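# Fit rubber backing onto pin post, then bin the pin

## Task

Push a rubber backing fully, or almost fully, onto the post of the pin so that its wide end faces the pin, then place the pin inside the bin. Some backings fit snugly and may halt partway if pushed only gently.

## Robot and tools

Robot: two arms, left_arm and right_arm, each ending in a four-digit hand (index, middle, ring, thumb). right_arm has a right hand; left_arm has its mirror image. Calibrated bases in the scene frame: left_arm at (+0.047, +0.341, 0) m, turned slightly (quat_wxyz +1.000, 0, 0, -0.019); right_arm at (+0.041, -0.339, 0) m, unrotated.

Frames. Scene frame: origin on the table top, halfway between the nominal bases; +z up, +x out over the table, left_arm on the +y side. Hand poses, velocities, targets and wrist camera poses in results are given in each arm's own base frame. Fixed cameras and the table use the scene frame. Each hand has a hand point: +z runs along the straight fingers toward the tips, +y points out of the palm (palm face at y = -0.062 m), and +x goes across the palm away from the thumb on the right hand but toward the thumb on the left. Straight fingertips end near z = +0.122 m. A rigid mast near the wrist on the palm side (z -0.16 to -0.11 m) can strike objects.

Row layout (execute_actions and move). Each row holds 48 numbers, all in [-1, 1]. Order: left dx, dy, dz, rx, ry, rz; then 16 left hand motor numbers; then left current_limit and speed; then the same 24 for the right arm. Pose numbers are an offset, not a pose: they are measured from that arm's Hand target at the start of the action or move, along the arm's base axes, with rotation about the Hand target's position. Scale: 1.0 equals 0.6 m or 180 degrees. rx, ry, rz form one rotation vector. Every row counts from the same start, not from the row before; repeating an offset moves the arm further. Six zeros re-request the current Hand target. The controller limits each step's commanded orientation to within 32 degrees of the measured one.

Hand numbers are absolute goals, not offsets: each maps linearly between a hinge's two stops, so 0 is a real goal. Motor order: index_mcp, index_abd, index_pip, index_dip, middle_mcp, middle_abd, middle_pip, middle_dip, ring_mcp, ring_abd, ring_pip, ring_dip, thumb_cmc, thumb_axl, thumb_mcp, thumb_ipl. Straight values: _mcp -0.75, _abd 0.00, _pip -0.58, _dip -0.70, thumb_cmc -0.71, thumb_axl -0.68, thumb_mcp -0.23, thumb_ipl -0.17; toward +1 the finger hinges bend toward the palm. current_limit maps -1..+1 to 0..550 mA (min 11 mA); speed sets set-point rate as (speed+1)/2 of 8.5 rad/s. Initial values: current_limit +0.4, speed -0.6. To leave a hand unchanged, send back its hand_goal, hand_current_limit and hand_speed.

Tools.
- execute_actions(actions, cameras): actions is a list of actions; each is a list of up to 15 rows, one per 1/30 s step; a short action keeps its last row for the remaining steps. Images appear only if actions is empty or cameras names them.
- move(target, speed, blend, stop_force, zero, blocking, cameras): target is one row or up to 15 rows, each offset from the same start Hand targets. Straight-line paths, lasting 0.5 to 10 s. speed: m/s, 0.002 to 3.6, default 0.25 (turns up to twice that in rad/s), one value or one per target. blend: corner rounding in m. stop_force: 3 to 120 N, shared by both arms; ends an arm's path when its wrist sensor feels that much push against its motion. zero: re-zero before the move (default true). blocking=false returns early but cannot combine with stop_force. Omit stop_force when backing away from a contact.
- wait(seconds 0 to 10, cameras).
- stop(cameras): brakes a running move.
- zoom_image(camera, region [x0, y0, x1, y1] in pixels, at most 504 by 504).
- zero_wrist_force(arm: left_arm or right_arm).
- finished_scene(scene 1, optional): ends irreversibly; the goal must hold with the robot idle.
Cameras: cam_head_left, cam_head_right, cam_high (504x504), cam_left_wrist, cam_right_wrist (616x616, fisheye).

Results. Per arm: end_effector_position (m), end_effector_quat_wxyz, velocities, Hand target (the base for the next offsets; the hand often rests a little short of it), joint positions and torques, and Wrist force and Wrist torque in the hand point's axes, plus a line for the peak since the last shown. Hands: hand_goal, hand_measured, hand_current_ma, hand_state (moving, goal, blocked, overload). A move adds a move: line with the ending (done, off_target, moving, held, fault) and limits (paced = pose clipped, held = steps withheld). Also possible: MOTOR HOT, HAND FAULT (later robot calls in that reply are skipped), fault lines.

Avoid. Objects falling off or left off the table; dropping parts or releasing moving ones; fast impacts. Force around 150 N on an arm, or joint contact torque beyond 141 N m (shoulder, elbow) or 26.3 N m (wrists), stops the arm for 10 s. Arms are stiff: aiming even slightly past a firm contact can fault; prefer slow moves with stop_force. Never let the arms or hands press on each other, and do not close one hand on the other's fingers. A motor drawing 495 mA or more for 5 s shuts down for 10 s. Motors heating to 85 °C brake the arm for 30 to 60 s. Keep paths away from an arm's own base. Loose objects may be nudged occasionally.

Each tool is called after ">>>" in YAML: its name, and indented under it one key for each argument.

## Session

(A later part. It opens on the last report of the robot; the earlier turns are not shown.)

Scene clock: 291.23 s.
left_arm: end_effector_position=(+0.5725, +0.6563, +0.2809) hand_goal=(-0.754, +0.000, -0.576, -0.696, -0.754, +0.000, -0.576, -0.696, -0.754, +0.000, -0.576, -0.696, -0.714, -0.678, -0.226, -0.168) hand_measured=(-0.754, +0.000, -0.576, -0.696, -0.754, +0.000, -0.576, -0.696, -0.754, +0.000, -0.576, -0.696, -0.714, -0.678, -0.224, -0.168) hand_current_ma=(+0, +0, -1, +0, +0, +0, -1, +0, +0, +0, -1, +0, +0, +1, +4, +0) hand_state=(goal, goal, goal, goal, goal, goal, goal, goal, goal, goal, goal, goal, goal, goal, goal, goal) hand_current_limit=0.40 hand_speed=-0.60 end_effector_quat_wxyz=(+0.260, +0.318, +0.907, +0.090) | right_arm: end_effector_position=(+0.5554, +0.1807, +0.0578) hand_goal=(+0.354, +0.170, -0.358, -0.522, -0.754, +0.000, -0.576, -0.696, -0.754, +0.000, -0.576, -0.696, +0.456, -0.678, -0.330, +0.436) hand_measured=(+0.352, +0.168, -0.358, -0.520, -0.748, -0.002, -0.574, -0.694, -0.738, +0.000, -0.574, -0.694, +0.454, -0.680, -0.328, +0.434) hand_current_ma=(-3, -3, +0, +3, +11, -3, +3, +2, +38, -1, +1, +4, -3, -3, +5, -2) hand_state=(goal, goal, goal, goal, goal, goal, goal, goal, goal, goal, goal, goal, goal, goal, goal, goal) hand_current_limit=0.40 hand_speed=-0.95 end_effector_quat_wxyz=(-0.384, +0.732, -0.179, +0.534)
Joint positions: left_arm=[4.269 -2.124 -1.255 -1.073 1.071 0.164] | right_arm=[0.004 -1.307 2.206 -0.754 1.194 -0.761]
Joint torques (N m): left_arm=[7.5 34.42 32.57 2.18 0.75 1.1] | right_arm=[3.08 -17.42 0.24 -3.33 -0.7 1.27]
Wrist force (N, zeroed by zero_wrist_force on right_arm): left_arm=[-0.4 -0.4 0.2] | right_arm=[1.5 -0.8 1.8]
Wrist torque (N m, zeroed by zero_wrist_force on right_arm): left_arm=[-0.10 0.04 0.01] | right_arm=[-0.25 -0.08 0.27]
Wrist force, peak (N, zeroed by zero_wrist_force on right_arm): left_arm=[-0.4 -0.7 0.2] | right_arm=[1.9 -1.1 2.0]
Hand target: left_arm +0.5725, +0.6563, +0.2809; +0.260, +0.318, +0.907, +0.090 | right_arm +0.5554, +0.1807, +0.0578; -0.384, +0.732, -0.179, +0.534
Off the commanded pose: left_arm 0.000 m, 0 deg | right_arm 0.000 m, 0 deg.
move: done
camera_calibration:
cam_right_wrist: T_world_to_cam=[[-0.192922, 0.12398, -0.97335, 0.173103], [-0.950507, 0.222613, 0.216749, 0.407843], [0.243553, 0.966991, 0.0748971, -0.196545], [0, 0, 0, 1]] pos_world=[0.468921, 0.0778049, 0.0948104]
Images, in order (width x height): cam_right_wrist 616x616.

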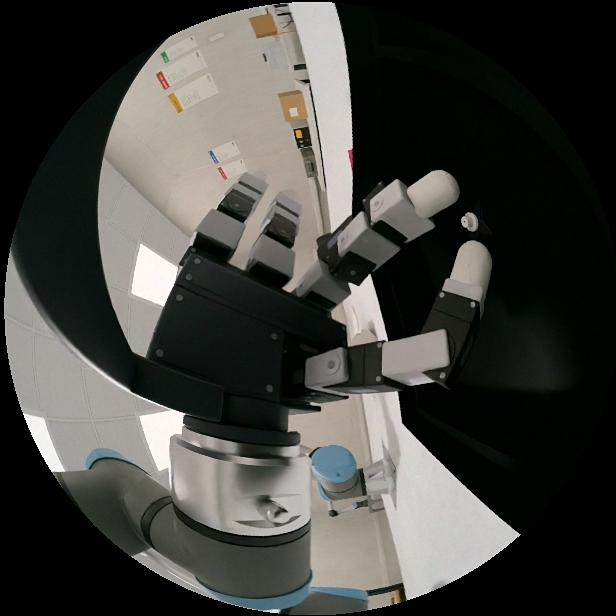

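>>> move:
  target:
    - [0,0,0,0,0,0,-0.754,0,-0.576,-0.696,-0.754,0,-0.576,-0.696,-0.754,0,-0.576,-0.696,-0.714,-0.678,-0.226,-0.168,0.4,-0.6,0,0,0,0,0,0,0.3442,0.1355,-0.2948,-0.4843,-0.754,0,-0.576,-0.696,-0.754,0,-0.576,-0.696,0.4827,-0.678,-0.2256,0.3192,0.4,-0.95]
    - [0,0,0,0,0,0,-0.754,0,-0.576,-0.696,-0.754,0,-0.576,-0.696,-0.754,0,-0.576,-0.696,-0.714,-0.678,-0.226,-0.168,0.4,-0.6,0,0,-0.0008,0,0,0,0.3973,0.105,-0.241,-0.4566,-0.754,0,-0.576,-0.696,-0.754,0,-0.576,-0.696,0.508,-0.678,-0.153,0.3167,0.4,-0.97]
  speed: 0.01
  cameras: ["cam_right_wrist"]

>>> zoom_image:
  camera: "cam_right_wrist"
  region: [440, 185, 500, 245]

Scene clock: 294.03 s.
left_arm: end_effector_position=(+0.5725, +0.6563, +0.2809) hand_goal=(-0.754, +0.000, -0.576, -0.696, -0.754, +0.000, -0.576, -0.696, -0.754, +0.000, -0.576, -0.696, -0.714, -0.678, -0.226, -0.168) hand_measured=(-0.754, +0.000, -0.576, -0.696, -0.754, +0.000, -0.576, -0.696, -0.754, +0.000, -0.576, -0.696, -0.714, -0.678, -0.224, -0.168) hand_current_ma=(+0, +0, -1, +0, +0, +0, -1, +0, +0, +0, -1, +0, +0, +1, +4, +0) hand_state=(goal, goal, goal, goal, goal, goal, goal, goal, goal, goal, goal, goal, goal, goal, goal, goal) hand_current_limit=0.40 hand_speed=-0.60 end_effector_quat_wxyz=(+0.260, +0.318, +0.907, +0.090) | right_arm: end_effector_position=(+0.5554, +0.1807, +0.0573) hand_goal=(+0.398, +0.104, -0.242, -0.456, -0.754, +0.000, -0.576, -0.696, -0.754, +0.000, -0.576, -0.696, +0.508, -0.678, -0.154, +0.316) hand_measured=(+0.358, +0.112, -0.274, -0.466, -0.748, -0.002, -0.574, -0.694, -0.738, +0.000, -0.574, -0.694, +0.488, -0.680, -0.210, +0.314) hand_current_ma=(-127, +13, -86, -18, +11, -3, +3, +2, +38, -1, +1, +4, -48, -3, -99, -4) hand_state=(moving, goal, blocked, goal, goal, goal, goal, goal, goal, goal, goal, goal, blocked, goal, moving, goal) hand_current_limit=0.40 hand_speed=-0.97 end_effector_quat_wxyz=(-0.384, +0.732, -0.179, +0.534)
Joint positions: left_arm=[4.269 -2.124 -1.255 -1.073 1.071 0.164] | right_arm=[0.004 -1.306 2.206 -0.755 1.194 -0.761]
Joint torques (N m): left_arm=[7.06 34.48 32.9 2.11 0.6 1.05] | right_arm=[-3.97 -18.5 0.99 -3.16 -0.25 1.6]
Wrist force (N, zeroed by zero_wrist_force on right_arm): left_arm=[-0.4 -0.4 0.0] | right_arm=[1.8 -1.0 1.6]
Wrist torque (N m, zeroed by zero_wrist_force on right_arm): left_arm=[-0.08 0.04 0.01] | right_arm=[-0.26 -0.11 0.28]
Wrist force, peak (N, zeroed by zero_wrist_force on right_arm): left_arm=[-0.5 -0.5 0.0] | right_arm=[1.7 -1.0 2.0]
Hand target: left_arm +0.5725, +0.6563, +0.2809; +0.260, +0.318, +0.907, +0.090 | right_arm +0.5554, +0.1807, +0.0573; -0.384, +0.732, -0.179, +0.534
Off the commanded pose: left_arm 0.000 m, 0 deg | right_arm 0.000 m, 0 deg.
move: done
camera_calibration:
cam_right_wrist: T_world_to_cam=[[-0.192985, 0.124115, -0.97332, 0.172632], [-0.95047, 0.222671, 0.216849, 0.40792], [0.243644, 0.966961, 0.0749955, -0.196557], [0, 0, 0, 1]] pos_world=[0.468921, 0.0778049, 0.0943102]
Images, in order (width x height): cam_right_wrist 616x616.

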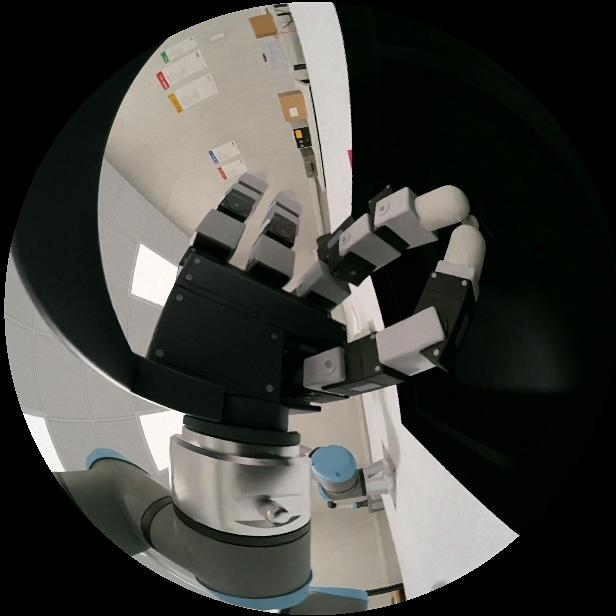

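Scaled by 8.400 from the camera's 616x616 image, which has a finer 880x880 frame.

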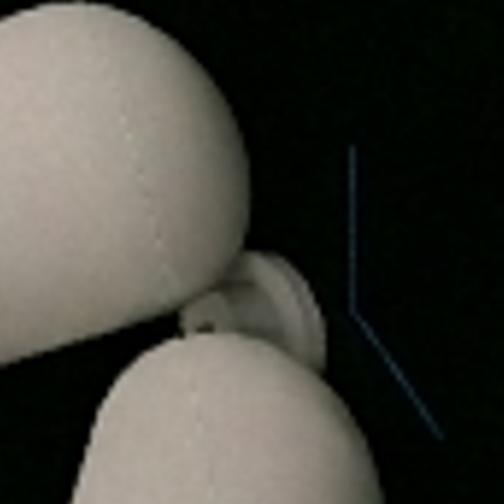

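>>> wait:
  seconds: 0.6

>>> move:
  target: [0,0,0,0,0,0,-0.754,0,-0.576,-0.696,-0.754,0,-0.576,-0.696,-0.754,0,-0.576,-0.696,-0.714,-0.678,-0.226,-0.168,0.4,-0.6,0,0,0.02,0,0,0,0.3973,0.105,-0.241,-0.4566,-0.754,0,-0.576,-0.696,-0.754,0,-0.576,-0.696,0.508,-0.678,-0.153,0.3167,0.4,-0.97]
  speed: 0.015
  cameras: ["cam_right_wrist"]

>>> zoom_image:
  camera: "cam_right_wrist"
  region: [440, 185, 500, 245]

Scene clock: 301.73 s.
left_arm: end_effector_position=(+0.5725, +0.6563, +0.2809) hand_goal=(-0.754, +0.000, -0.576, -0.696, -0.754, +0.000, -0.576, -0.696, -0.754, +0.000, -0.576, -0.696, -0.714, -0.678, -0.226, -0.168) hand_measured=(-0.754, +0.000, -0.576, -0.696, -0.754, +0.000, -0.576, -0.696, -0.754, +0.000, -0.576, -0.696, -0.714, -0.678, -0.224, -0.168) hand_current_ma=(+0, +0, -1, +0, +0, +0, -1, +0, +0, +0, -1, +0, +0, +1, +4, +0) hand_state=(goal, goal, goal, goal, goal, goal, goal, goal, goal, goal, goal, goal, goal, goal, goal, goal) hand_current_limit=0.40 hand_speed=-0.60 end_effector_quat_wxyz=(+0.260, +0.318, +0.907, +0.090) | right_arm: end_effector_position=(+0.5554, +0.1807, +0.0573) hand_goal=(+0.398, +0.104, -0.242, -0.456, -0.754, +0.000, -0.576, -0.696, -0.754, +0.000, -0.576, -0.696, +0.508, -0.678, -0.154, +0.316) hand_measured=(+0.358, +0.116, -0.274, -0.466, -0.748, -0.002, -0.574, -0.694, -0.738, +0.000, -0.574, -0.694, +0.488, -0.682, -0.194, +0.312) hand_current_ma=(-124, +21, -84, -18, +11, -3, +3, +2, +38, -1, +1, +4, -48, -6, -154, -9) hand_state=(blocked, goal, blocked, goal, goal, goal, goal, goal, goal, goal, goal, goal, blocked, goal, blocked, goal) hand_current_limit=0.40 hand_speed=-0.97 end_effector_quat_wxyz=(-0.384, +0.732, -0.179, +0.534)
Joint positions: left_arm=[4.269 -2.124 -1.255 -1.073 1.071 0.164] | right_arm=[0.004 -1.306 2.206 -0.755 1.194 -0.761]
Joint torques (N m): left_arm=[7.79 33.42 32.72 2.12 0.54 0.88] | right_arm=[-10.29 -18.12 -0.21 -2.39 0.27 1.56]
Wrist force (N, zeroed by zero_wrist_force on right_arm): left_arm=[-0.2 -0.6 0.1] | right_arm=[2.0 -1.3 1.4]
Wrist torque (N m, zeroed by zero_wrist_force on right_arm): left_arm=[-0.12 0.01 0.03] | right_arm=[-0.28 -0.13 0.28]
Wrist force, peak (N, zeroed by zero_wrist_force on right_arm): left_arm=[-0.4 -0.7 0.0] | right_arm=[2.1 -1.8 1.7]
Hand target: left_arm +0.5725, +0.6563, +0.2809; +0.260, +0.318, +0.907, +0.090 | right_arm +0.5554, +0.1807, +0.0573; -0.384, +0.732, -0.179, +0.534
Off the commanded pose: left_arm 0.000 m, 0 deg | right_arm 0.000 m, 0 deg.
wait: 0.60 s; at rest from the start

Scene clock: 302.90 s.
left_arm: end_effector_position=(+0.5725, +0.6563, +0.2809) hand_goal=(-0.754, +0.000, -0.576, -0.696, -0.754, +0.000, -0.576, -0.696, -0.754, +0.000, -0.576, -0.696, -0.714, -0.678, -0.226, -0.168) hand_measured=(-0.754, +0.000, -0.576, -0.696, -0.754, +0.000, -0.576, -0.696, -0.754, +0.000, -0.576, -0.696, -0.714, -0.678, -0.224, -0.168) hand_current_ma=(+0, +0, -1, +0, +0, +0, -1, +0, +0, +0, -1, +0, +0, +1, +4, +0) hand_state=(goal, goal, goal, goal, goal, goal, goal, goal, goal, goal, goal, goal, goal, goal, goal, goal) hand_current_limit=0.40 hand_speed=-0.60 end_effector_quat_wxyz=(+0.260, +0.318, +0.907, +0.090) | right_arm: end_effector_position=(+0.5554, +0.1807, +0.0693) hand_goal=(+0.398, +0.104, -0.242, -0.456, -0.754, +0.000, -0.576, -0.696, -0.754, +0.000, -0.576, -0.696, +0.508, -0.678, -0.154, +0.316) hand_measured=(+0.358, +0.116, -0.272, -0.466, -0.748, -0.002, -0.574, -0.694, -0.738, +0.000, -0.574, -0.694, +0.488, -0.682, -0.182, +0.312) hand_current_ma=(-119, +19, -76, -18, +11, -3, +3, +2, +38, -1, +1, +4, -48, -6, -102, -9) hand_state=(blocked, goal, blocked, goal, goal, goal, goal, goal, goal, goal, goal, goal, blocked, goal, blocked, goal) hand_current_limit=0.40 hand_speed=-0.97 end_effector_quat_wxyz=(-0.384, +0.732, -0.179, +0.534)
Joint positions: left_arm=[4.269 -2.124 -1.255 -1.073 1.071 0.164] | right_arm=[0.004 -1.333 2.196 -0.719 1.194 -0.761]
Joint torques (N m): left_arm=[6.89 33.94 32.73 2.16 0.52 0.88] | right_arm=[-9.84 -32.68 -27.54 0.6 0.78 1.03]
Wrist force (N, zeroed by zero_wrist_force on right_arm): left_arm=[-0.1 -0.6 0.1] | right_arm=[1.4 -1.0 1.7]
Wrist torque (N m, zeroed by zero_wrist_force on right_arm): left_arm=[-0.12 -0.01 0.04] | right_arm=[-0.26 -0.08 0.27]
Wrist force, peak (N, zeroed by zero_wrist_force on right_arm): left_arm=[-0.4 -0.6 0.2] | right_arm=[2.1 -1.3 1.5]
Hand target: left_arm +0.5725, +0.6563, +0.2809; +0.260, +0.318, +0.907, +0.090 | right_arm +0.5554, +0.1807, +0.0693; -0.384, +0.732, -0.179, +0.534
Off the commanded pose: left_arm 0.000 m, 0 deg | right_arm 0.000 m, 0 deg.
move: done
camera_calibration:
cam_right_wrist: T_world_to_cam=[[-0.192985, 0.124115, -0.97332, 0.184312], [-0.95047, 0.222671, 0.216849, 0.405318], [0.243644, 0.966961, 0.0749955, -0.197457], [0, 0, 0, 1]] pos_world=[0.468921, 0.0778049, 0.10631]
Images, in order (width x height): cam_right_wrist 616x616.

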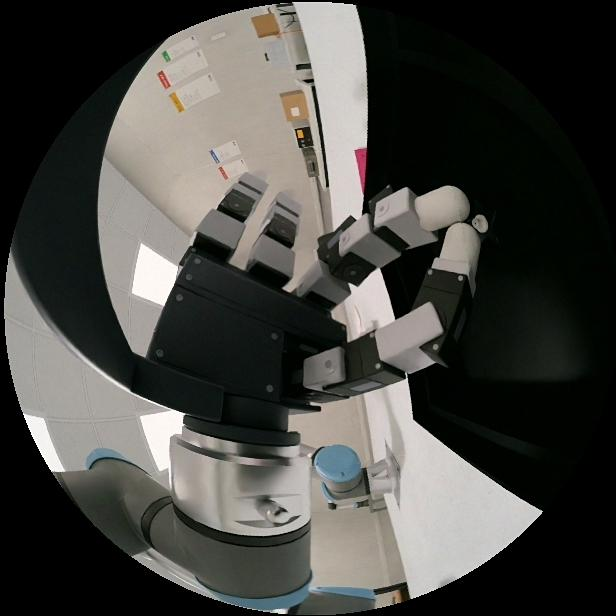

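Scaled by 8.400 from the camera's 616x616 image, which has a finer 880x880 frame.

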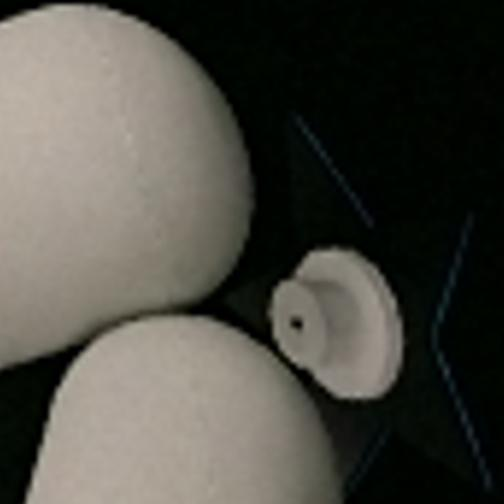

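>>> move:
  target:
    - [0,0,0,0,0,0,-0.754,0,-0.576,-0.696,-0.754,0,-0.576,-0.696,-0.754,0,-0.576,-0.696,-0.714,-0.678,-0.226,-0.168,0.4,-0.6,0,0,0,0,0,0,0.3548,0.17,-0.3577,-0.5217,-0.754,0,-0.576,-0.696,-0.754,0,-0.576,-0.696,0.4557,-0.678,-0.329,0.4357,0.4,-0.85]
    - [0,0,0,0,0,0,-0.754,0,-0.576,-0.696,-0.754,0,-0.576,-0.696,-0.754,0,-0.576,-0.696,-0.714,-0.678,-0.226,-0.168,0.4,-0.6,0.0005,0.0045,-0.0183,0,0,0,0.3548,0.17,-0.3577,-0.5217,-0.754,0,-0.576,-0.696,-0.754,0,-0.576,-0.696,0.4557,-0.678,-0.329,0.4357,0.4,-0.85]
  speed: 0.02
  cameras: ["cam_right_wrist"]

>>> zoom_image:
  camera: "cam_right_wrist"
  region: [440, 185, 500, 245]

Scene clock: 305.93 s.
left_arm: end_effector_position=(+0.5725, +0.6563, +0.2809) hand_goal=(-0.754, +0.000, -0.576, -0.696, -0.754, +0.000, -0.576, -0.696, -0.754, +0.000, -0.576, -0.696, -0.714, -0.678, -0.226, -0.168) hand_measured=(-0.754, +0.000, -0.576, -0.696, -0.754, +0.000, -0.576, -0.696, -0.754, +0.000, -0.576, -0.696, -0.714, -0.678, -0.224, -0.168) hand_current_ma=(+0, +0, -1, +0, +0, +0, -1, +0, +0, +0, -1, +0, +0, +1, +4, +0) hand_state=(goal, goal, goal, goal, goal, goal, goal, goal, goal, goal, goal, goal, goal, goal, goal, goal) hand_current_limit=0.40 hand_speed=-0.60 end_effector_quat_wxyz=(+0.260, +0.318, +0.907, +0.090) | right_arm: end_effector_position=(+0.5557, +0.1834, +0.0584) hand_goal=(+0.354, +0.170, -0.358, -0.522, -0.754, +0.000, -0.576, -0.696, -0.754, +0.000, -0.576, -0.696, +0.456, -0.678, -0.330, +0.436) hand_measured=(+0.356, +0.160, -0.356, -0.520, -0.748, -0.002, -0.574, -0.694, -0.738, +0.000, -0.574, -0.694, +0.454, -0.680, -0.328, +0.434) hand_current_ma=(+2, -15, +3, +3, +11, -3, +3, +2, +38, -1, +1, +4, -2, -4, +5, -6) hand_state=(goal, goal, goal, goal, goal, goal, goal, goal, goal, goal, goal, goal, goal, goal, goal, goal) hand_current_limit=0.40 hand_speed=-0.85 end_effector_quat_wxyz=(-0.384, +0.732, -0.179, +0.534)
Joint positions: left_arm=[4.269 -2.124 -1.255 -1.073 1.071 0.164] | right_arm=[0.012 -1.306 2.202 -0.751 1.202 -0.76]
Joint torques (N m): left_arm=[7.9 34.38 32.97 2.09 0.45 0.9] | right_arm=[13.69 -19.95 0.18 -3.35 0.88 1.58]
Wrist force (N, zeroed by zero_wrist_force on right_arm): left_arm=[-0.3 -0.3 0.0] | right_arm=[1.4 -0.9 2.0]
Wrist torque (N m, zeroed by zero_wrist_force on right_arm): left_arm=[-0.08 0.02 0.02] | right_arm=[-0.28 -0.08 0.26]
Wrist force, peak (N, zeroed by zero_wrist_force on right_arm): left_arm=[-0.3 -0.6 0.0] | right_arm=[1.7 -1.1 2.0]
Hand target: left_arm +0.5725, +0.6563, +0.2809; +0.260, +0.318, +0.907, +0.090 | right_arm +0.5557, +0.1834, +0.0583; -0.384, +0.732, -0.179, +0.534
Off the commanded pose: left_arm 0.000 m, 0 deg | right_arm 0.000 m, 0 deg.
move: done
camera_calibration:
cam_right_wrist: T_world_to_cam=[[-0.192985, 0.124115, -0.97332, 0.173426], [-0.95047, 0.222671, 0.216849, 0.407365], [0.243644, 0.966961, 0.0749955, -0.199324], [0, 0, 0, 1]] pos_world=[0.469221, 0.0805049, 0.0954102]
Images, in order (width x height): cam_right_wrist 616x616.

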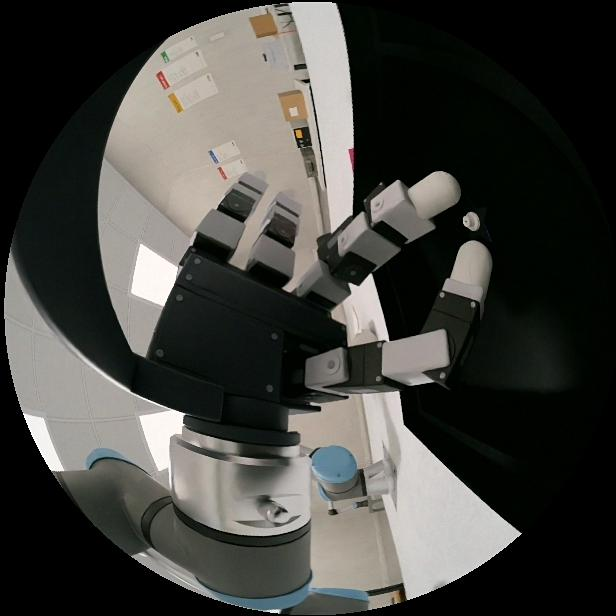

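Scaled by 8.400 from the camera's 616x616 image, which has a finer 880x880 frame.

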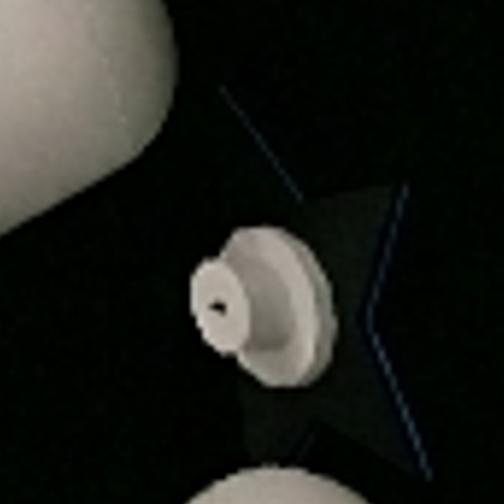

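>>> move:
  target:
    - [0,0,0,0,0,0,-0.754,0,-0.576,-0.696,-0.754,0,-0.576,-0.696,-0.754,0,-0.576,-0.696,-0.714,-0.678,-0.226,-0.168,0.4,-0.6,0,-0.0005,-0.0005,0,0,0,0.3442,0.1355,-0.2948,-0.4843,-0.754,0,-0.576,-0.696,-0.754,0,-0.576,-0.696,0.4827,-0.678,-0.2256,0.3192,0.4,-0.92]
    - [0,0,0,0,0,0,-0.754,0,-0.576,-0.696,-0.754,0,-0.576,-0.696,-0.754,0,-0.576,-0.696,-0.714,-0.678,-0.226,-0.168,0.4,-0.6,0,-0.0005,-0.0035,0,0,0,0.3442,0.1355,-0.2948,-0.4843,-0.754,0,-0.576,-0.696,-0.754,0,-0.576,-0.696,0.4827,-0.678,-0.2256,0.3192,0.4,-0.92]
  speed: 0.01
  cameras: ["cam_right_wrist"]

>>> zoom_image:
  camera: "cam_right_wrist"
  region: [440, 185, 500, 245]

Scene clock: 308.00 s.
left_arm: end_effector_position=(+0.5725, +0.6563, +0.2809) hand_goal=(-0.754, +0.000, -0.576, -0.696, -0.754, +0.000, -0.576, -0.696, -0.754, +0.000, -0.576, -0.696, -0.714, -0.678, -0.226, -0.168) hand_measured=(-0.754, +0.000, -0.576, -0.696, -0.754, +0.000, -0.576, -0.696, -0.754, +0.000, -0.576, -0.696, -0.714, -0.678, -0.224, -0.168) hand_current_ma=(+0, +0, -1, +0, +0, +0, -1, +0, +0, +0, -1, +0, +0, +1, +4, +0) hand_state=(goal, goal, goal, goal, goal, goal, goal, goal, goal, goal, goal, goal, goal, goal, goal, goal) hand_current_limit=0.40 hand_speed=-0.60 end_effector_quat_wxyz=(+0.260, +0.318, +0.907, +0.090) | right_arm: end_effector_position=(+0.5557, +0.1831, +0.0563) hand_goal=(+0.344, +0.136, -0.294, -0.484, -0.754, +0.000, -0.576, -0.696, -0.754, +0.000, -0.576, -0.696, +0.482, -0.678, -0.226, +0.320) hand_measured=(+0.348, +0.136, -0.298, -0.486, -0.748, -0.002, -0.574, -0.694, -0.738, +0.000, -0.574, -0.694, +0.472, -0.680, -0.228, +0.322) hand_current_ma=(+5, +0, -6, -4, +11, -3, +3, +2, +38, -1, +1, +4, -22, -4, -4, +2) hand_state=(goal, goal, goal, goal, goal, goal, goal, goal, goal, goal, goal, goal, goal, goal, goal, goal) hand_current_limit=0.40 hand_speed=-0.92 end_effector_quat_wxyz=(-0.384, +0.732, -0.179, +0.534)
Joint positions: left_arm=[4.269 -2.124 -1.255 -1.073 1.071 0.164] | right_arm=[0.011 -1.301 2.204 -0.758 1.201 -0.76]
Joint torques (N m): left_arm=[7.51 34.05 33.23 2.12 0.52 0.74] | right_arm=[-12.03 -18.11 1.45 -3 -1.69 -1.41]
Wrist force (N, zeroed by zero_wrist_force on right_arm): left_arm=[-0.3 -0.3 0.1] | right_arm=[1.4 -1.1 1.4]
Wrist torque (N m, zeroed by zero_wrist_force on right_arm): left_arm=[-0.09 0.02 0.02] | right_arm=[-0.27 -0.07 0.27]
Wrist force, peak (N, zeroed by zero_wrist_force on right_arm): left_arm=[-0.3 -0.7 0.1] | right_arm=[1.8 -0.9 1.8]
Hand target: left_arm +0.5725, +0.6563, +0.2809; +0.260, +0.318, +0.907, +0.090 | right_arm +0.5557, +0.1831, +0.0562; -0.384, +0.732, -0.179, +0.534
Off the commanded pose: left_arm 0.000 m, 0 deg | right_arm 0.000 m, 0 deg.
move: done
camera_calibration:
cam_right_wrist: T_world_to_cam=[[-0.192985, 0.124115, -0.97332, 0.171419], [-0.95047, 0.222671, 0.216849, 0.407887], [0.243644, 0.966961, 0.0749955, -0.198876], [0, 0, 0, 1]] pos_world=[0.469221, 0.0802049, 0.0933102]
Images, in order (width x height): cam_right_wrist 616x616.

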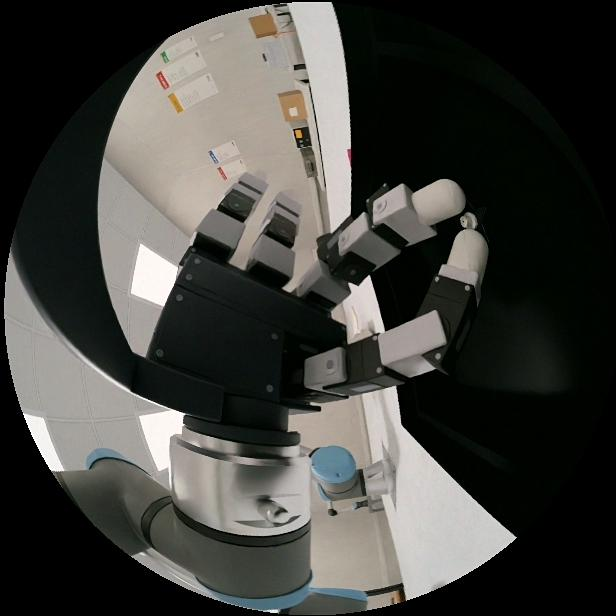

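Scaled by 8.400 from the camera's 616x616 image, which has a finer 880x880 frame.

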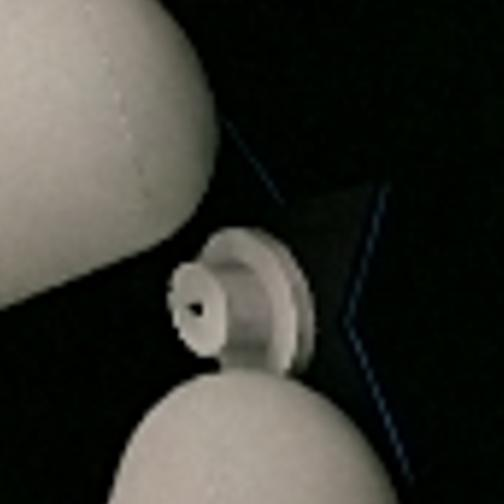

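>>> move:
  target: [0,0,0,0,0,0,-0.754,0,-0.576,-0.696,-0.754,0,-0.576,-0.696,-0.754,0,-0.576,-0.696,-0.714,-0.678,-0.226,-0.168,0.4,-0.6,0,0,-0.0035,0,0,0,0.3442,0.1355,-0.2948,-0.4843,-0.754,0,-0.576,-0.696,-0.754,0,-0.576,-0.696,0.4827,-0.678,-0.2256,0.3192,0.4,-0.92]
  speed: 0.006
  stop_force: 4
  cameras: ["cam_right_wrist"]

>>> zoom_image:
  camera: "cam_right_wrist"
  region: [440, 185, 500, 245]

Scene clock: 310.17 s.
left_arm: end_effector_position=(+0.5725, +0.6563, +0.2809) hand_goal=(-0.754, +0.000, -0.576, -0.696, -0.754, +0.000, -0.576, -0.696, -0.754, +0.000, -0.576, -0.696, -0.714, -0.678, -0.226, -0.168) hand_measured=(-0.754, +0.000, -0.576, -0.696, -0.754, +0.000, -0.576, -0.696, -0.754, +0.000, -0.576, -0.696, -0.714, -0.678, -0.224, -0.168) hand_current_ma=(+0, +0, -1, +0, +0, +0, -1, +0, +0, +0, -1, +0, +0, +1, +4, +0) hand_state=(goal, goal, goal, goal, goal, goal, goal, goal, goal, goal, goal, goal, goal, goal, goal, goal) hand_current_limit=0.40 hand_speed=-0.60 end_effector_quat_wxyz=(+0.260, +0.318, +0.907, +0.090) | right_arm: end_effector_position=(+0.5557, +0.1831, +0.0555) hand_goal=(+0.344, +0.136, -0.294, -0.484, -0.754, +0.000, -0.576, -0.696, -0.754, +0.000, -0.576, -0.696, +0.482, -0.678, -0.226, +0.320) hand_measured=(+0.346, +0.140, -0.298, -0.486, -0.748, -0.002, -0.574, -0.694, -0.738, +0.000, -0.574, -0.694, +0.476, -0.680, -0.228, +0.324) hand_current_ma=(+2, +4, -5, -4, +11, -3, +3, +2, +38, -1, +1, +4, -8, -3, -4, +10) hand_state=(goal, goal, goal, goal, goal, goal, goal, goal, goal, goal, goal, goal, goal, goal, goal, goal) hand_current_limit=0.40 hand_speed=-0.92 end_effector_quat_wxyz=(-0.384, +0.732, -0.179, +0.534)
Joint positions: left_arm=[4.269 -2.124 -1.255 -1.073 1.071 0.164] | right_arm=[0.011 -1.3 2.204 -0.76 1.201 -0.76]
Joint torques (N m): left_arm=[7.4 33.99 32.7 2.08 0.58 0.86] | right_arm=[-11.29 -33.52 -26.45 0.63 -1.09 -1.35]
Wrist force (N, zeroed by zero_wrist_force on right_arm): left_arm=[-0.6 -0.3 0.1] | right_arm=[2.3 -3.1 1.1]
Wrist torque (N m, zeroed by zero_wrist_force on right_arm): left_arm=[-0.09 0.06 0.00] | right_arm=[-0.45 -0.15 0.30]
Wrist force, peak (N, zeroed by zero_wrist_force on right_arm): left_arm=[-0.3 -0.7 0.2] | right_arm=[2.8 -6.2 0.0]
Hand target: left_arm +0.5725, +0.6563, +0.2809; +0.260, +0.318, +0.907, +0.090 | right_arm +0.5557, +0.1831, +0.0555; -0.384, +0.732, -0.179, +0.534 (not the last commanded pose)
Off the commanded pose: left_arm 0.000 m, 0 deg | right_arm 0.001 m, 0 deg.
move: contact (right_arm)
camera_calibration:
cam_right_wrist: T_world_to_cam=[[-0.192897, 0.124074, -0.973343, 0.170605], [-0.950512, 0.222592, 0.216747, 0.408096], [0.243551, 0.966984, 0.0749965, -0.198774], [0, 0, 0, 1]] pos_world=[0.469221, 0.0802051, 0.0925104]
Images, in order (width x height): cam_right_wrist 616x616.

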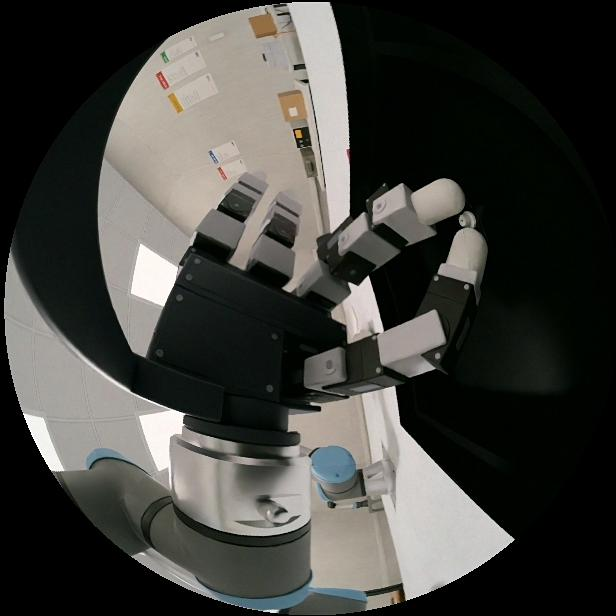

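Scaled by 8.400 from the camera's 616x616 image, which has a finer 880x880 frame.

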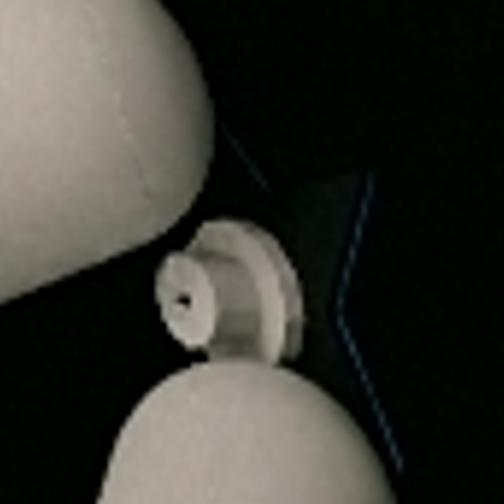

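>>> move:
  target: [0,0,0,0,0,0,-0.754,0,-0.576,-0.696,-0.754,0,-0.576,-0.696,-0.754,0,-0.576,-0.696,-0.714,-0.678,-0.226,-0.168,0.4,-0.6,0,0,0,0,0,0,0.41,0.1,-0.23,-0.45,-0.754,0,-0.576,-0.696,-0.754,0,-0.576,-0.696,0.51,-0.678,-0.148,0.3167,0.4,-0.97]
  speed: 0.01

>>> wait:
  seconds: 0.8
  cameras: ["cam_right_wrist"]

>>> zoom_image:
  camera: "cam_right_wrist"
  region: [440, 185, 500, 245]

Scene clock: 311.30 s.
left_arm: end_effector_position=(+0.5725, +0.6563, +0.2809) hand_goal=(-0.754, +0.000, -0.576, -0.696, -0.754, +0.000, -0.576, -0.696, -0.754, +0.000, -0.576, -0.696, -0.714, -0.678, -0.226, -0.168) hand_measured=(-0.754, +0.000, -0.576, -0.696, -0.754, +0.000, -0.576, -0.696, -0.754, +0.000, -0.576, -0.696, -0.714, -0.678, -0.224, -0.168) hand_current_ma=(+0, +0, -1, +0, +0, +0, -1, +0, +0, +0, -1, +0, +0, +1, +4, +0) hand_state=(goal, goal, goal, goal, goal, goal, goal, goal, goal, goal, goal, goal, goal, goal, goal, goal) hand_current_limit=0.40 hand_speed=-0.60 end_effector_quat_wxyz=(+0.260, +0.318, +0.907, +0.090) | right_arm: end_effector_position=(+0.5557, +0.1831, +0.0555) hand_goal=(+0.410, +0.100, -0.230, -0.450, -0.754, +0.000, -0.576, -0.696, -0.754, +0.000, -0.576, -0.696, +0.510, -0.678, -0.148, +0.316) hand_measured=(+0.348, +0.124, -0.280, -0.464, -0.748, -0.002, -0.574, -0.694, -0.738, +0.000, -0.574, -0.694, +0.490, -0.680, -0.212, +0.316) hand_current_ma=(-147, +49, -112, -31, +11, -3, +3, +2, +38, -1, +1, +4, -50, -3, -94, -2) hand_state=(moving, blocked, moving, goal, goal, goal, goal, goal, goal, goal, goal, goal, blocked, goal, moving, goal) hand_current_limit=0.40 hand_speed=-0.97 end_effector_quat_wxyz=(-0.384, +0.732, -0.179, +0.534)
Joint positions: left_arm=[4.269 -2.124 -1.255 -1.073 1.071 0.164] | right_arm=[0.011 -1.3 2.204 -0.76 1.201 -0.76]
Joint torques (N m): left_arm=[7.49 33.88 32.35 2.27 0.55 0.71] | right_arm=[-11.73 -33.28 -26.29 0.46 -0.91 -1.32]
Wrist force (N, zeroed by zero_wrist_force on right_arm): left_arm=[-0.4 -0.4 0.2] | right_arm=[2.1 -1.4 1.6]
Wrist torque (N m, zeroed by zero_wrist_force on right_arm): left_arm=[-0.10 0.03 0.02] | right_arm=[-0.32 -0.13 0.27]
Wrist force, peak (N, zeroed by zero_wrist_force on right_arm): left_arm=[-0.3 -0.6 0.2] | right_arm=[2.2 -4.1 0.8]
Hand target: left_arm +0.5725, +0.6563, +0.2809; +0.260, +0.318, +0.907, +0.090 | right_arm +0.5557, +0.1831, +0.0555; -0.384, +0.732, -0.179, +0.534
Off the commanded pose: left_arm 0.000 m, 0 deg | right_arm 0.000 m, 0 deg.
move: done

Scene clock: 312.10 s.
left_arm: end_effector_position=(+0.5725, +0.6563, +0.2809) hand_goal=(-0.754, +0.000, -0.576, -0.696, -0.754, +0.000, -0.576, -0.696, -0.754, +0.000, -0.576, -0.696, -0.714, -0.678, -0.226, -0.168) hand_measured=(-0.754, +0.000, -0.576, -0.696, -0.754, +0.000, -0.576, -0.696, -0.754, +0.000, -0.576, -0.696, -0.714, -0.678, -0.224, -0.168) hand_current_ma=(+0, +0, -1, +0, +0, +0, -1, +0, +0, +0, -1, +0, +0, +1, +4, +0) hand_state=(goal, goal, goal, goal, goal, goal, goal, goal, goal, goal, goal, goal, goal, goal, goal, goal) hand_current_limit=0.40 hand_speed=-0.60 end_effector_quat_wxyz=(+0.260, +0.318, +0.907, +0.090) | right_arm: end_effector_position=(+0.5557, +0.1831, +0.0555) hand_goal=(+0.410, +0.100, -0.230, -0.450, -0.754, +0.000, -0.576, -0.696, -0.754, +0.000, -0.576, -0.696, +0.510, -0.678, -0.148, +0.316) hand_measured=(+0.348, +0.124, -0.278, -0.464, -0.748, -0.002, -0.574, -0.694, -0.738, +0.000, -0.574, -0.694, +0.490, -0.680, -0.202, +0.310) hand_current_ma=(-207, +49, -139, -31, +11, -3, +3, +2, +38, -1, +1, +4, -50, -4, -227, -13) hand_state=(blocked, blocked, blocked, goal, goal, goal, goal, goal, goal, goal, goal, goal, blocked, goal, blocked, goal) hand_current_limit=0.40 hand_speed=-0.97 end_effector_quat_wxyz=(-0.384, +0.732, -0.179, +0.534)
Joint positions: left_arm=[4.269 -2.124 -1.255 -1.073 1.071 0.164] | right_arm=[0.011 -1.3 2.204 -0.76 1.201 -0.76]
Joint torques (N m): left_arm=[7.11 34.1 32.79 2.08 0.53 0.66] | right_arm=[-11.09 -31.82 -25.31 0.51 -0.94 -1.24]
Wrist force (N, zeroed by zero_wrist_force on right_arm): left_arm=[-0.4 -0.5 0.0] | right_arm=[2.2 -1.9 1.2]
Wrist torque (N m, zeroed by zero_wrist_force on right_arm): left_arm=[-0.10 0.03 0.02] | right_arm=[-0.36 -0.13 0.26]
Wrist force, peak (N, zeroed by zero_wrist_force on right_arm): left_arm=[-0.4 -0.6 -0.1] | right_arm=[2.4 -2.0 1.1]
Hand target: left_arm +0.5725, +0.6563, +0.2809; +0.260, +0.318, +0.907, +0.090 | right_arm +0.5557, +0.1831, +0.0555; -0.384, +0.732, -0.179, +0.534
Off the commanded pose: left_arm 0.000 m, 0 deg | right_arm 0.000 m, 0 deg.
wait: 0.80 s; at rest by 0.17 s
camera_calibration:
cam_right_wrist: T_world_to_cam=[[-0.192897, 0.124074, -0.973343, 0.170605], [-0.950512, 0.222592, 0.216747, 0.408096], [0.243551, 0.966984, 0.0749965, -0.198774], [0, 0, 0, 1]] pos_world=[0.469221, 0.0802051, 0.0925104]
Images, in order (width x height): cam_right_wrist 616x616.

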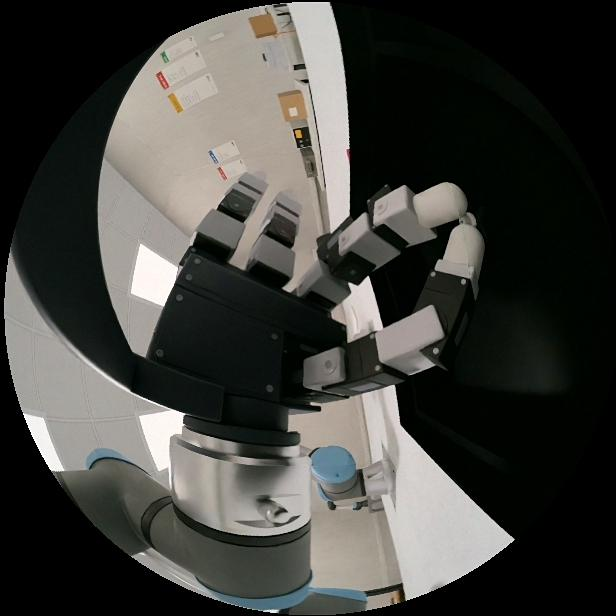

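Scaled by 8.400 from the camera's 616x616 image, which has a finer 880x880 frame.

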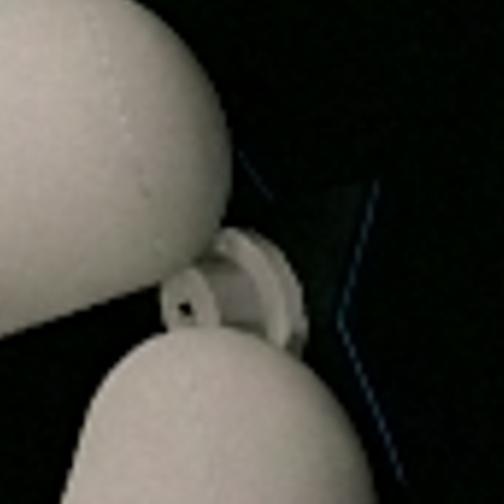

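>>> move:
  target: [0,0,0,0,0,0,-0.754,0,-0.576,-0.696,-0.754,0,-0.576,-0.696,-0.754,0,-0.576,-0.696,-0.714,-0.678,-0.226,-0.168,0.4,-0.6,0,0,0.02,0,0,0,0.41,0.1,-0.23,-0.45,-0.754,0,-0.576,-0.696,-0.754,0,-0.576,-0.696,0.51,-0.678,-0.148,0.3167,0.4,-0.97]
  speed: 0.015
  cameras: ["cam_right_wrist"]

>>> zoom_image:
  camera: "cam_right_wrist"
  region: [440, 185, 500, 245]

Scene clock: 313.57 s.
left_arm: end_effector_position=(+0.5725, +0.6563, +0.2809) hand_goal=(-0.754, +0.000, -0.576, -0.696, -0.754, +0.000, -0.576, -0.696, -0.754, +0.000, -0.576, -0.696, -0.714, -0.678, -0.226, -0.168) hand_measured=(-0.754, +0.000, -0.576, -0.696, -0.754, +0.000, -0.576, -0.696, -0.754, +0.000, -0.576, -0.696, -0.714, -0.678, -0.224, -0.168) hand_current_ma=(+0, +0, -1, +0, +0, +0, -1, +0, +0, +0, -1, +0, +0, +1, +4, +0) hand_state=(goal, goal, goal, goal, goal, goal, goal, goal, goal, goal, goal, goal, goal, goal, goal, goal) hand_current_limit=0.40 hand_speed=-0.60 end_effector_quat_wxyz=(+0.260, +0.318, +0.907, +0.090) | right_arm: end_effector_position=(+0.5557, +0.1831, +0.0674) hand_goal=(+0.410, +0.100, -0.230, -0.450, -0.754, +0.000, -0.576, -0.696, -0.754, +0.000, -0.576, -0.696, +0.510, -0.678, -0.148, +0.316) hand_measured=(+0.348, +0.124, -0.278, -0.464, -0.748, -0.002, -0.574, -0.694, -0.738, +0.000, -0.574, -0.694, +0.486, -0.682, -0.194, +0.310) hand_current_ma=(-207, +49, -139, -31, +11, -3, +3, +2, +38, -1, +1, +4, -62, -10, -189, -15) hand_state=(blocked, blocked, blocked, goal, goal, goal, goal, goal, goal, goal, goal, goal, blocked, goal, blocked, goal) hand_current_limit=0.40 hand_speed=-0.97 end_effector_quat_wxyz=(-0.384, +0.732, -0.179, +0.534)
Joint positions: left_arm=[4.269 -2.124 -1.255 -1.073 1.071 0.164] | right_arm=[0.011 -1.326 2.195 -0.724 1.201 -0.76]
Joint torques (N m): left_arm=[7.3 33.9 32.91 2.21 0.47 0.54] | right_arm=[-11.07 -34.48 -28.1 0.36 -0.85 -0.24]
Wrist force (N, zeroed by zero_wrist_force on right_arm): left_arm=[-0.4 -0.4 0.0] | right_arm=[1.3 -0.7 1.8]
Wrist torque (N m, zeroed by zero_wrist_force on right_arm): left_arm=[-0.08 0.03 0.02] | right_arm=[-0.24 -0.07 0.27]
Wrist force, peak (N, zeroed by zero_wrist_force on right_arm): left_arm=[-0.2 -0.7 0.0] | right_arm=[2.5 -1.9 1.3]
Hand target: left_arm +0.5725, +0.6563, +0.2809; +0.260, +0.318, +0.907, +0.090 | right_arm +0.5557, +0.1831, +0.0675; -0.384, +0.732, -0.179, +0.534
Off the commanded pose: left_arm 0.000 m, 0 deg | right_arm 0.000 m, 0 deg.
move: done
camera_calibration:
cam_right_wrist: T_world_to_cam=[[-0.192897, 0.124074, -0.973343, 0.182187], [-0.950512, 0.222592, 0.216747, 0.405517], [0.243551, 0.966984, 0.0749965, -0.199667], [0, 0, 0, 1]] pos_world=[0.469221, 0.0802051, 0.10441]
Images, in order (width x height): cam_right_wrist 616x616.

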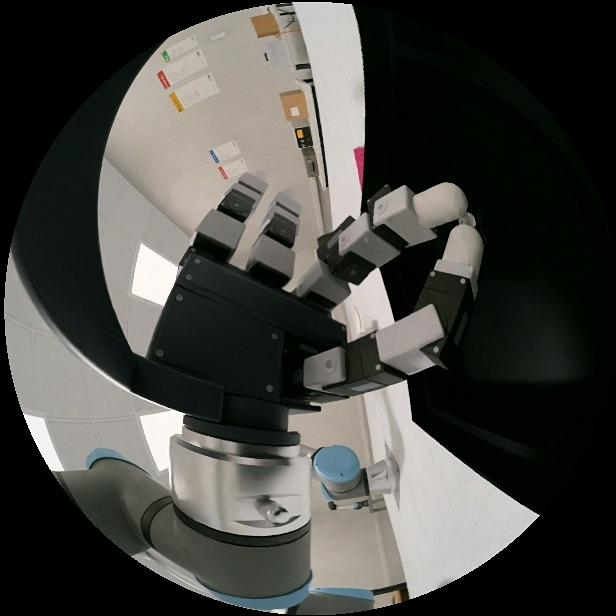

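Scaled by 8.400 from the camera's 616x616 image, which has a finer 880x880 frame.

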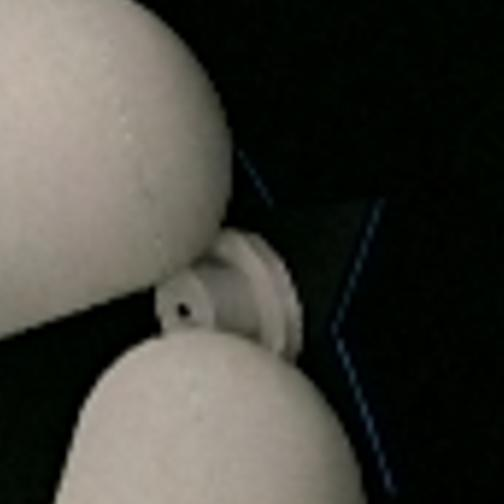

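>>> move:
  target: [0,0,0,0,0,0,-0.754,0,-0.576,-0.696,-0.754,0,-0.576,-0.696,-0.754,0,-0.576,-0.696,-0.714,-0.678,-0.226,-0.168,0.4,-0.6,0,0,0.1875,0,0,0,0.41,0.1,-0.23,-0.45,-0.754,0,-0.576,-0.696,-0.754,0,-0.576,-0.696,0.51,-0.678,-0.148,0.3167,0.4,-0.97]
  speed: 0.1
  cameras: ["cam_right_wrist", "cam_high", "cam_head_left"]

>>> zoom_image:
  camera: "cam_right_wrist"
  region: [440, 185, 500, 245]

>>> zoom_image:
  camera: "cam_high"
  region: [240, 165, 340, 265]

>>> zoom_image:
  camera: "cam_head_left"
  region: [120, 210, 200, 290]

Scene clock: 316.40 s.
left_arm: end_effector_position=(+0.5725, +0.6563, +0.2809) hand_goal=(-0.754, +0.000, -0.576, -0.696, -0.754, +0.000, -0.576, -0.696, -0.754, +0.000, -0.576, -0.696, -0.714, -0.678, -0.226, -0.168) hand_measured=(-0.754, +0.000, -0.576, -0.696, -0.754, +0.000, -0.576, -0.696, -0.754, +0.000, -0.576, -0.696, -0.714, -0.678, -0.224, -0.168) hand_current_ma=(+0, +0, -1, +0, +0, +0, -1, +0, +0, +0, -1, +0, +0, +1, +4, +0) hand_state=(goal, goal, goal, goal, goal, goal, goal, goal, goal, goal, goal, goal, goal, goal, goal, goal) hand_current_limit=0.40 hand_speed=-0.60 end_effector_quat_wxyz=(+0.260, +0.318, +0.907, +0.090) | right_arm: end_effector_position=(+0.5557, +0.1832, +0.1799) hand_goal=(+0.410, +0.100, -0.230, -0.450, -0.754, +0.000, -0.576, -0.696, -0.754, +0.000, -0.576, -0.696, +0.510, -0.678, -0.148, +0.316) hand_measured=(+0.348, +0.124, -0.278, -0.464, -0.748, -0.002, -0.574, -0.694, -0.738, +0.000, -0.574, -0.694, +0.486, -0.682, -0.194, +0.310) hand_current_ma=(-207, +49, -139, -31, +12, -3, +3, +2, +38, -1, +1, +4, -63, -10, -189, -15) hand_state=(blocked, blocked, blocked, goal, goal, goal, goal, goal, goal, goal, goal, goal, blocked, goal, blocked, goal) hand_current_limit=0.40 hand_speed=-0.97 end_effector_quat_wxyz=(-0.384, +0.732, -0.179, +0.534)
Joint positions: left_arm=[4.269 -2.124 -1.255 -1.073 1.071 0.164] | right_arm=[0.011 -1.528 2.06 -0.388 1.201 -0.76]
Joint torques (N m): left_arm=[7.49 33.38 32.68 2.15 0.43 0.52] | right_arm=[-11.94 -28.92 -34.29 0.57 -1.45 -1.47]
Wrist force (N, zeroed by zero_wrist_force on right_arm): left_arm=[-0.3 -0.5 0.2] | right_arm=[1.5 -0.8 1.6]
Wrist torque (N m, zeroed by zero_wrist_force on right_arm): left_arm=[-0.12 0.03 0.02] | right_arm=[-0.25 -0.09 0.31]
Wrist force, peak (N, zeroed by zero_wrist_force on right_arm): left_arm=[-0.3 -0.7 0.1] | right_arm=[2.0 -1.5 1.8]
Hand target: left_arm +0.5725, +0.6563, +0.2809; +0.260, +0.318, +0.907, +0.090 | right_arm +0.5557, +0.1831, +0.1800; -0.384, +0.732, -0.179, +0.534
Off the commanded pose: left_arm 0.000 m, 0 deg | right_arm 0.000 m, 0 deg.
move: done
camera_calibration:
cam_right_wrist: T_world_to_cam=[[-0.192896, 0.124054, -0.973346, 0.29169], [-0.950536, 0.222501, 0.216734, 0.381155], [0.243457, 0.967008, 0.0749984, -0.208062], [0, 0, 0, 1]] pos_world=[0.469222, 0.0802053, 0.21691]
Images, in order (width x height): cam_head_left 504x504, cam_high 504x504, cam_right_wrist 616x616.

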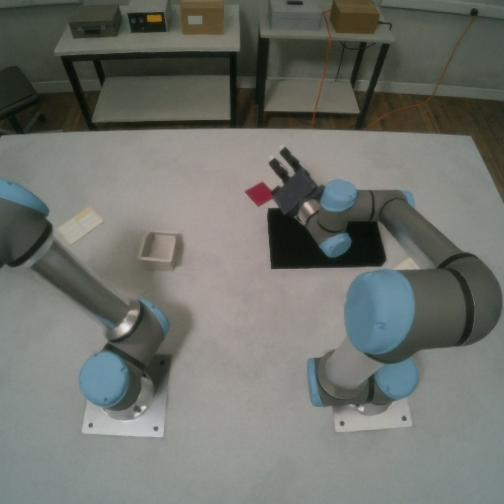

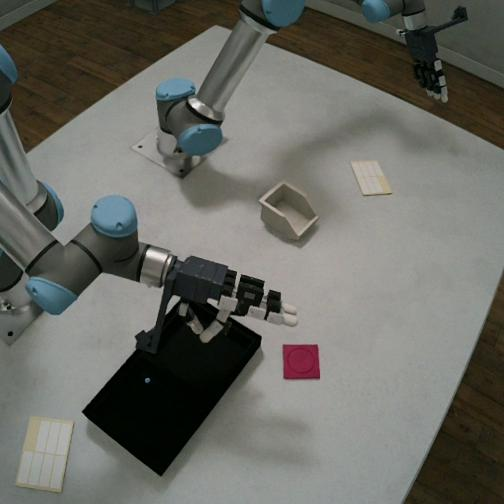

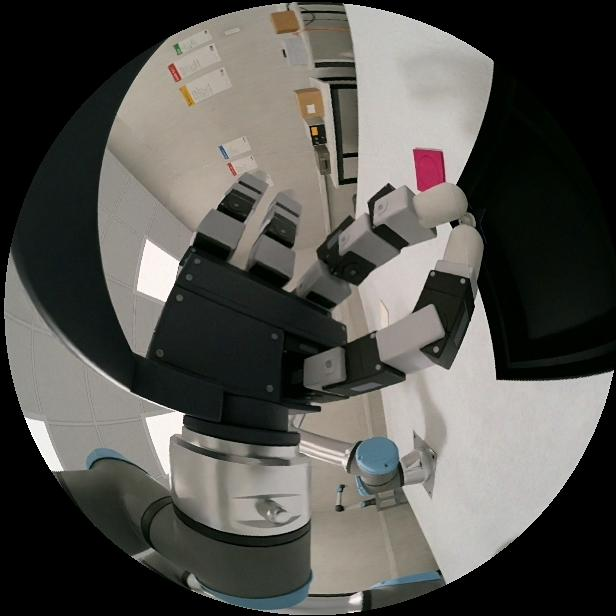

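Scaled by 8.400 from the camera's 616x616 image, which has a finer 880x880 frame.

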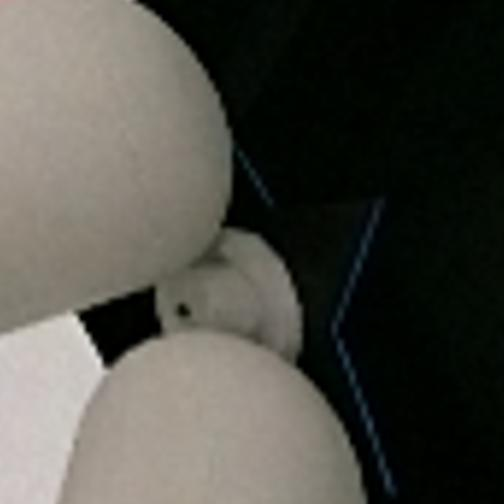

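Scaled by 5.040 from the camera's 504x504 image, which has a finer 720x720 frame.

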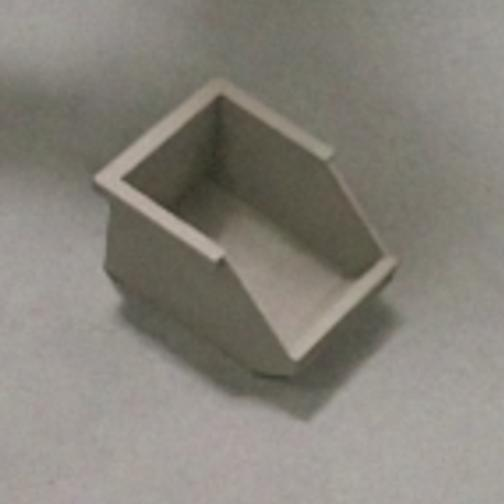

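Scaled by 6.300 from the camera's 504x504 image, which has a finer 720x720 frame.

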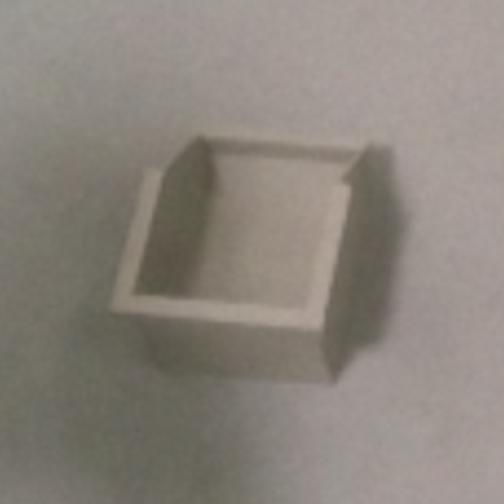

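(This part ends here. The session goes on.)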